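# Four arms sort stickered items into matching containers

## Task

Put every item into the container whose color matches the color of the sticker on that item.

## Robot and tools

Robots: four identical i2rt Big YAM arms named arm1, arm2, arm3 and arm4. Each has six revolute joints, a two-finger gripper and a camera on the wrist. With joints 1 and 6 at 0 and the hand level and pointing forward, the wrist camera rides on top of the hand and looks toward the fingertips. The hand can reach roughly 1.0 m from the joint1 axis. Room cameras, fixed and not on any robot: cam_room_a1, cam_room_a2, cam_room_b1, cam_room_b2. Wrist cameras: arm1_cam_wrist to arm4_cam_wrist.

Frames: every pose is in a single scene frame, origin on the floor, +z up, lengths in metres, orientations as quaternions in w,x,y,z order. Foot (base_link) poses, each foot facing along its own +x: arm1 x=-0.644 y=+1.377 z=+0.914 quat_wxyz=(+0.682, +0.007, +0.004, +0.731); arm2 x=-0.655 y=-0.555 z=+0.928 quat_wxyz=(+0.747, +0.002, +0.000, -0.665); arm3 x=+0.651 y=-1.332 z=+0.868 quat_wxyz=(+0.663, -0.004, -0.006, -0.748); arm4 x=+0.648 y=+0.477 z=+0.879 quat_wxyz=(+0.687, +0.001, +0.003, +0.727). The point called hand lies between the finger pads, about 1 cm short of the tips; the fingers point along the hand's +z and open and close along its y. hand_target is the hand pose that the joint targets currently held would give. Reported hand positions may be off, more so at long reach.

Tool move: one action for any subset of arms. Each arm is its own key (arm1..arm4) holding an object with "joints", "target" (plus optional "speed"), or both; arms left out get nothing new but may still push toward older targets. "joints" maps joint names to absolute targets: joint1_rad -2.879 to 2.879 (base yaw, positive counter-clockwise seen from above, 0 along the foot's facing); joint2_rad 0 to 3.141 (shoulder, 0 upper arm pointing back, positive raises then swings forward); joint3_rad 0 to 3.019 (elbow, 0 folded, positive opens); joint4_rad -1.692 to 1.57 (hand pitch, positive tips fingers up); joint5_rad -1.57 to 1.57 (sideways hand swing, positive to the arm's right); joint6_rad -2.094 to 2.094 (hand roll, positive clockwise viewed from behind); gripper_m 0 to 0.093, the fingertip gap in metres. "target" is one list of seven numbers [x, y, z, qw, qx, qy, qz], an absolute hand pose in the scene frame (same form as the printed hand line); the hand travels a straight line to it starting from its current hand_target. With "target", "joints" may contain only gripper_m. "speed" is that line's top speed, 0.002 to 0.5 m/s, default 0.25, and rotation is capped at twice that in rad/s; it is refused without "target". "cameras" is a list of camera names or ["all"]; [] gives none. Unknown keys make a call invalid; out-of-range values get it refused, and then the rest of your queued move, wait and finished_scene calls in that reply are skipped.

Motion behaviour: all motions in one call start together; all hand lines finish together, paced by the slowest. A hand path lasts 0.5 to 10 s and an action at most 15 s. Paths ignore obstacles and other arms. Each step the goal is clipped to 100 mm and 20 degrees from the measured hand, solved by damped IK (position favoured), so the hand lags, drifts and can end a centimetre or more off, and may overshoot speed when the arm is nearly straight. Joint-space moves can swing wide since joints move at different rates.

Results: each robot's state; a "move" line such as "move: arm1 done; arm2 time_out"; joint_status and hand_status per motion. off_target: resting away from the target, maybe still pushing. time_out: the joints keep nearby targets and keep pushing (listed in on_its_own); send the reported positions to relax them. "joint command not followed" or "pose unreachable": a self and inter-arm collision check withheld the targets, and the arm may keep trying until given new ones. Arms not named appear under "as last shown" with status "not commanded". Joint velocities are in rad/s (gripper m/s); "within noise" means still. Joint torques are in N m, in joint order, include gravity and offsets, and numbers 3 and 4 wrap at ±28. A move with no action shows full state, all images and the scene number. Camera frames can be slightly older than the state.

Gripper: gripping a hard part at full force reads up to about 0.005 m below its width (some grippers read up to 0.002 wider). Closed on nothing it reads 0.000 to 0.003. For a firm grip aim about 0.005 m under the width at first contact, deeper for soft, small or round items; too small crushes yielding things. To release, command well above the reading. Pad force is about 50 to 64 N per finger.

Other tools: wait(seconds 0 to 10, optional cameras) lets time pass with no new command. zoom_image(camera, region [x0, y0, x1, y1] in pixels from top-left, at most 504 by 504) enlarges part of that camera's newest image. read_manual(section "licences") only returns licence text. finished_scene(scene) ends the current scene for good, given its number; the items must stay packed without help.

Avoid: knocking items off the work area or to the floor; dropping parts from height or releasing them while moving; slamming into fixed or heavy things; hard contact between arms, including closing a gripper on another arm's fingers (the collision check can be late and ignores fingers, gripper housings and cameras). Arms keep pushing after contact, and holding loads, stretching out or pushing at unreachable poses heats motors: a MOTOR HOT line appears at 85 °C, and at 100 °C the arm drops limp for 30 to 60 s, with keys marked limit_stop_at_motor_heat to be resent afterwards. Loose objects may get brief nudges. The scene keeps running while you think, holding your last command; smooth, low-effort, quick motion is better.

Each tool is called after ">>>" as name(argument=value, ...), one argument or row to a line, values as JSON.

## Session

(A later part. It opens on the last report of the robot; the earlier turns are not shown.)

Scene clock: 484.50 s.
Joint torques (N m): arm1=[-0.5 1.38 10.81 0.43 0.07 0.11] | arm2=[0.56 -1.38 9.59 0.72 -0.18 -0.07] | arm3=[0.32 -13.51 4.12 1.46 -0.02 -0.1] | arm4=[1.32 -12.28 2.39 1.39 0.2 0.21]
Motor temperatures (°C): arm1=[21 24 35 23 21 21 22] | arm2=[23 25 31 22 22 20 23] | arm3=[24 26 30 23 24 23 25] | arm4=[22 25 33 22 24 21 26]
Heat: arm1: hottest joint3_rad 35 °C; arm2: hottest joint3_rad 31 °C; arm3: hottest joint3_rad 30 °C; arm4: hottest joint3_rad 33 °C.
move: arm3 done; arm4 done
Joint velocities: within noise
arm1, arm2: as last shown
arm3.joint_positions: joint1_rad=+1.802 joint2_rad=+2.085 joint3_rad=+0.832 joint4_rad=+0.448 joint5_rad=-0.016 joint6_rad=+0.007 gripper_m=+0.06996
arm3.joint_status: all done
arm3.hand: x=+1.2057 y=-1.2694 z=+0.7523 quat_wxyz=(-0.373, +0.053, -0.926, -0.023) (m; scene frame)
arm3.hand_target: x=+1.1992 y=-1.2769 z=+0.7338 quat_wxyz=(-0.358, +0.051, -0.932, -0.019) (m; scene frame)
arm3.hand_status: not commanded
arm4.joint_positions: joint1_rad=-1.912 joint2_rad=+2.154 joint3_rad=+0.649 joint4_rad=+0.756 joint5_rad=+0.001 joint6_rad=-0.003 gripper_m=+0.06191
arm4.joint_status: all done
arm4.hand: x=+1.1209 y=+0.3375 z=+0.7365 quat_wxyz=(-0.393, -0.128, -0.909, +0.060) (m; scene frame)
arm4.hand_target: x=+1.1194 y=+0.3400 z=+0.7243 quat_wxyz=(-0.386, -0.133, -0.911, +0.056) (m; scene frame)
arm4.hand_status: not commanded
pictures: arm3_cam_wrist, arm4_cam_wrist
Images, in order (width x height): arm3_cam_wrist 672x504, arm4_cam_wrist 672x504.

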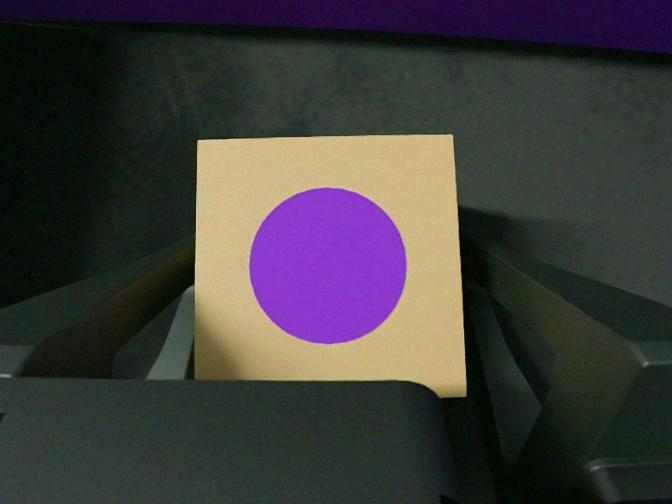

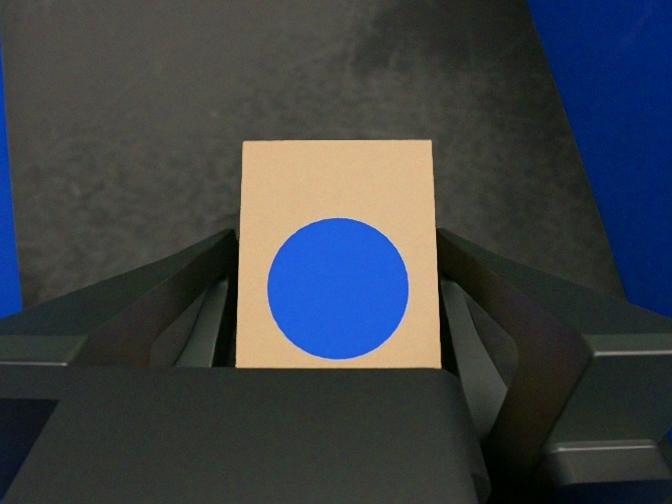

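>>> move(
  arm3={"joints":{"gripper_m":0.088}},
  arm4={"joints":{"gripper_m":0.085}},
)

>>> move(
  arm3={"target":[1.195,-1.275,0.95,0.3579,-0.0505,0.9322,0.0194],"speed":0.15},
  arm4={"target":[1.11,0.34,0.95,0.3866,0.1329,0.9108,-0.0564],"speed":0.15},
  cameras=["arm3_cam_wrist","arm4_cam_wrist","cam_room_a1","cam_room_a2"],
)

Scene clock: 489.37 s.
Joint torques (N m): arm1=[-0.38 1.38 10.81 0.38 0.13 0.12] | arm2=[0.44 -1.26 9.58 0.72 -0.17 -0.07] | arm3=[0.21 -13.68 4.12 1.47 -0.02 -0.1] | arm4=[1.08 -12.22 2.32 1.36 0.18 0.16]
Motor temperatures (°C): arm1=[21 24 35 23 21 21 22] | arm2=[23 25 31 22 22 20 23] | arm3=[24 26 29 23 24 23 24] | arm4=[22 25 33 22 24 21 26]
Heat: arm1: hottest joint3_rad 35 °C; arm2: hottest joint3_rad 31 °C; arm3: hottest joint3_rad 29 °C; arm4: hottest joint3_rad 33 °C.
move: arm3 done; arm4 done
Joint velocities: within noise
arm1, arm2: as last shown
arm3.joint_positions: joint1_rad=+1.802 joint2_rad=+2.085 joint3_rad=+0.832 joint4_rad=+0.448 joint5_rad=-0.016 joint6_rad=+0.007 gripper_m=+0.08793
arm3.joint_status: all done
arm3.hand: x=+1.2057 y=-1.2694 z=+0.7523 quat_wxyz=(-0.373, +0.053, -0.926, -0.023) (m; scene frame)
arm3.hand_target: x=+1.1992 y=-1.2769 z=+0.7338 quat_wxyz=(-0.358, +0.051, -0.932, -0.019) (m; scene frame)
arm3.hand_status: not commanded
arm4.joint_positions: joint1_rad=-1.910 joint2_rad=+2.154 joint3_rad=+0.649 joint4_rad=+0.756 joint5_rad=+0.001 joint6_rad=-0.003 gripper_m=+0.08489
arm4.joint_status: all done
arm4.hand: x=+1.1212 y=+0.3384 z=+0.7365 quat_wxyz=(-0.393, -0.127, -0.909, +0.059) (m; scene frame)
arm4.hand_target: x=+1.1194 y=+0.3402 z=+0.7243 quat_wxyz=(-0.386, -0.133, -0.911, +0.056) (m; scene frame)
arm4.hand_status: not commanded
pictures: none

Scene clock: 491.53 s.
Joint torques (N m): arm1=[-1.08 1.38 10.84 0.35 0.06 0.15] | arm2=[0.56 -1.32 9.58 0.69 -0.18 -0.06] | arm3=[0.03 -13.86 10.73 0.94 -0.03 -0.11] | arm4=[0.56 -10.58 9.22 0.83 -0.03 0.1]
Motor temperatures (°C): arm1=[21 24 35 23 21 21 22] | arm2=[23 25 31 22 22 20 23] | arm3=[24 26 29 23 24 23 24] | arm4=[22 25 33 22 24 21 26]
Heat: arm1: hottest joint3_rad 35 °C; arm2: hottest joint3_rad 31 °C; arm3: hottest joint3_rad 29 °C; arm4: hottest joint3_rad 33 °C.
move: arm3 off_target; arm4 off_target
Joint velocities: within noise
arm1, arm2: as last shown
arm3.joint_positions: joint1_rad=+1.802 joint2_rad=+1.562 joint3_rad=+0.829 joint4_rad=-0.141 joint5_rad=-0.016 joint6_rad=+0.007 gripper_m=+0.08793
arm3.joint_status: not commanded
arm3.hand: x=+1.1769 y=-1.2701 z=+0.9313 quat_wxyz=(-0.341, +0.054, -0.938, -0.021) (m; scene frame)
arm3.hand_target: x=+1.1940 y=-1.2751 z=+0.9503 quat_wxyz=(-0.358, +0.051, -0.932, -0.019) (m; scene frame)
arm3.hand_status: off_target (0.027 m and 2.2 deg from the pose sent, 0.198 m and 1.9 deg at the start)
arm4.joint_positions: joint1_rad=-1.910 joint2_rad=+1.424 joint3_rad=+0.595 joint4_rad=+0.034 joint5_rad=+0.000 joint6_rad=-0.003 gripper_m=+0.08489
arm4.joint_status: not commanded
arm4.hand: x=+1.0950 y=+0.3471 z=+0.9338 quat_wxyz=(-0.372, -0.128, -0.917, +0.056) (m; scene frame)
arm4.hand_target: x=+1.1093 y=+0.3402 z=+0.9504 quat_wxyz=(-0.387, -0.133, -0.911, +0.057) (m; scene frame)
arm4.hand_status: off_target (0.023 m and 1.9 deg from the pose sent, 0.214 m and 1.1 deg at the start)
pictures: arm3_cam_wrist, arm4_cam_wrist, cam_room_a1, cam_room_a2
Images, in order (width x height): arm3_cam_wrist 672x504, arm4_cam_wrist 672x504, cam_room_a1 672x504, cam_room_a2 672x504.

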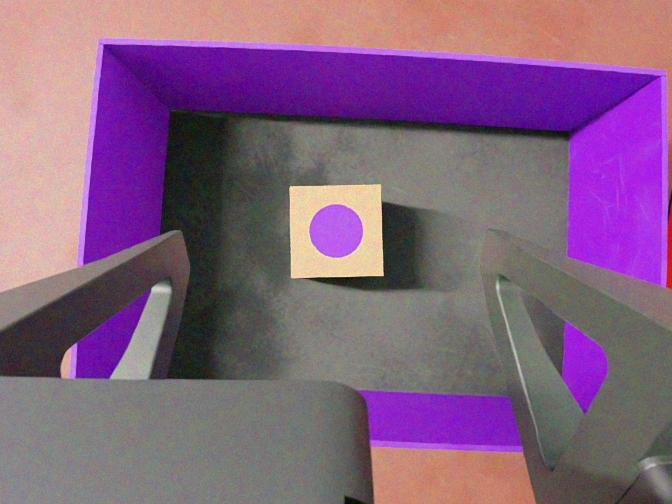

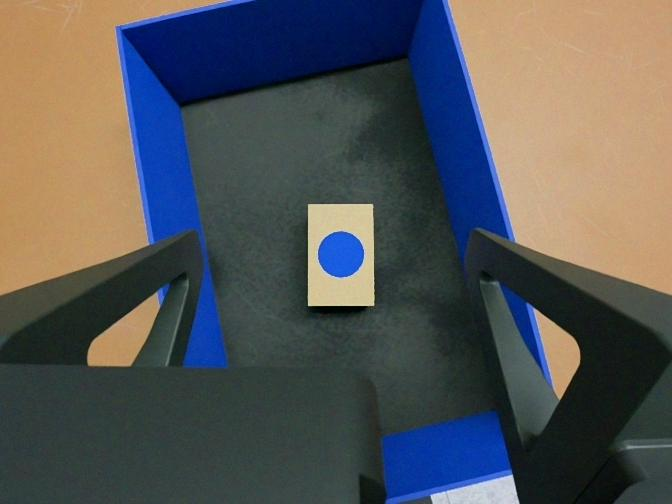

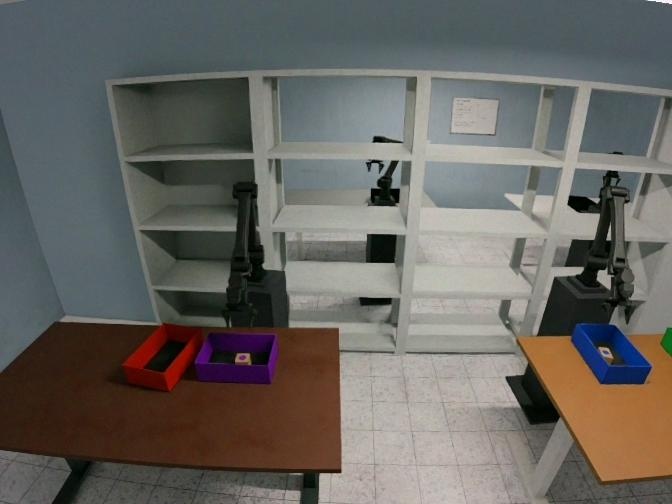

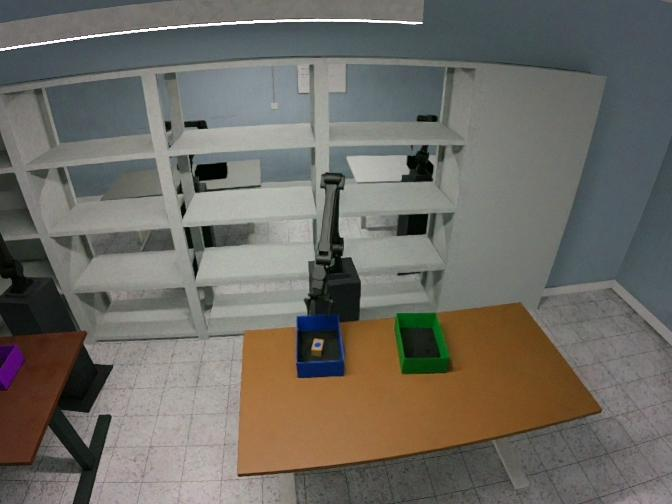

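>>> finished_scene(
  scene=2,
)

The scene is finished: the task was done.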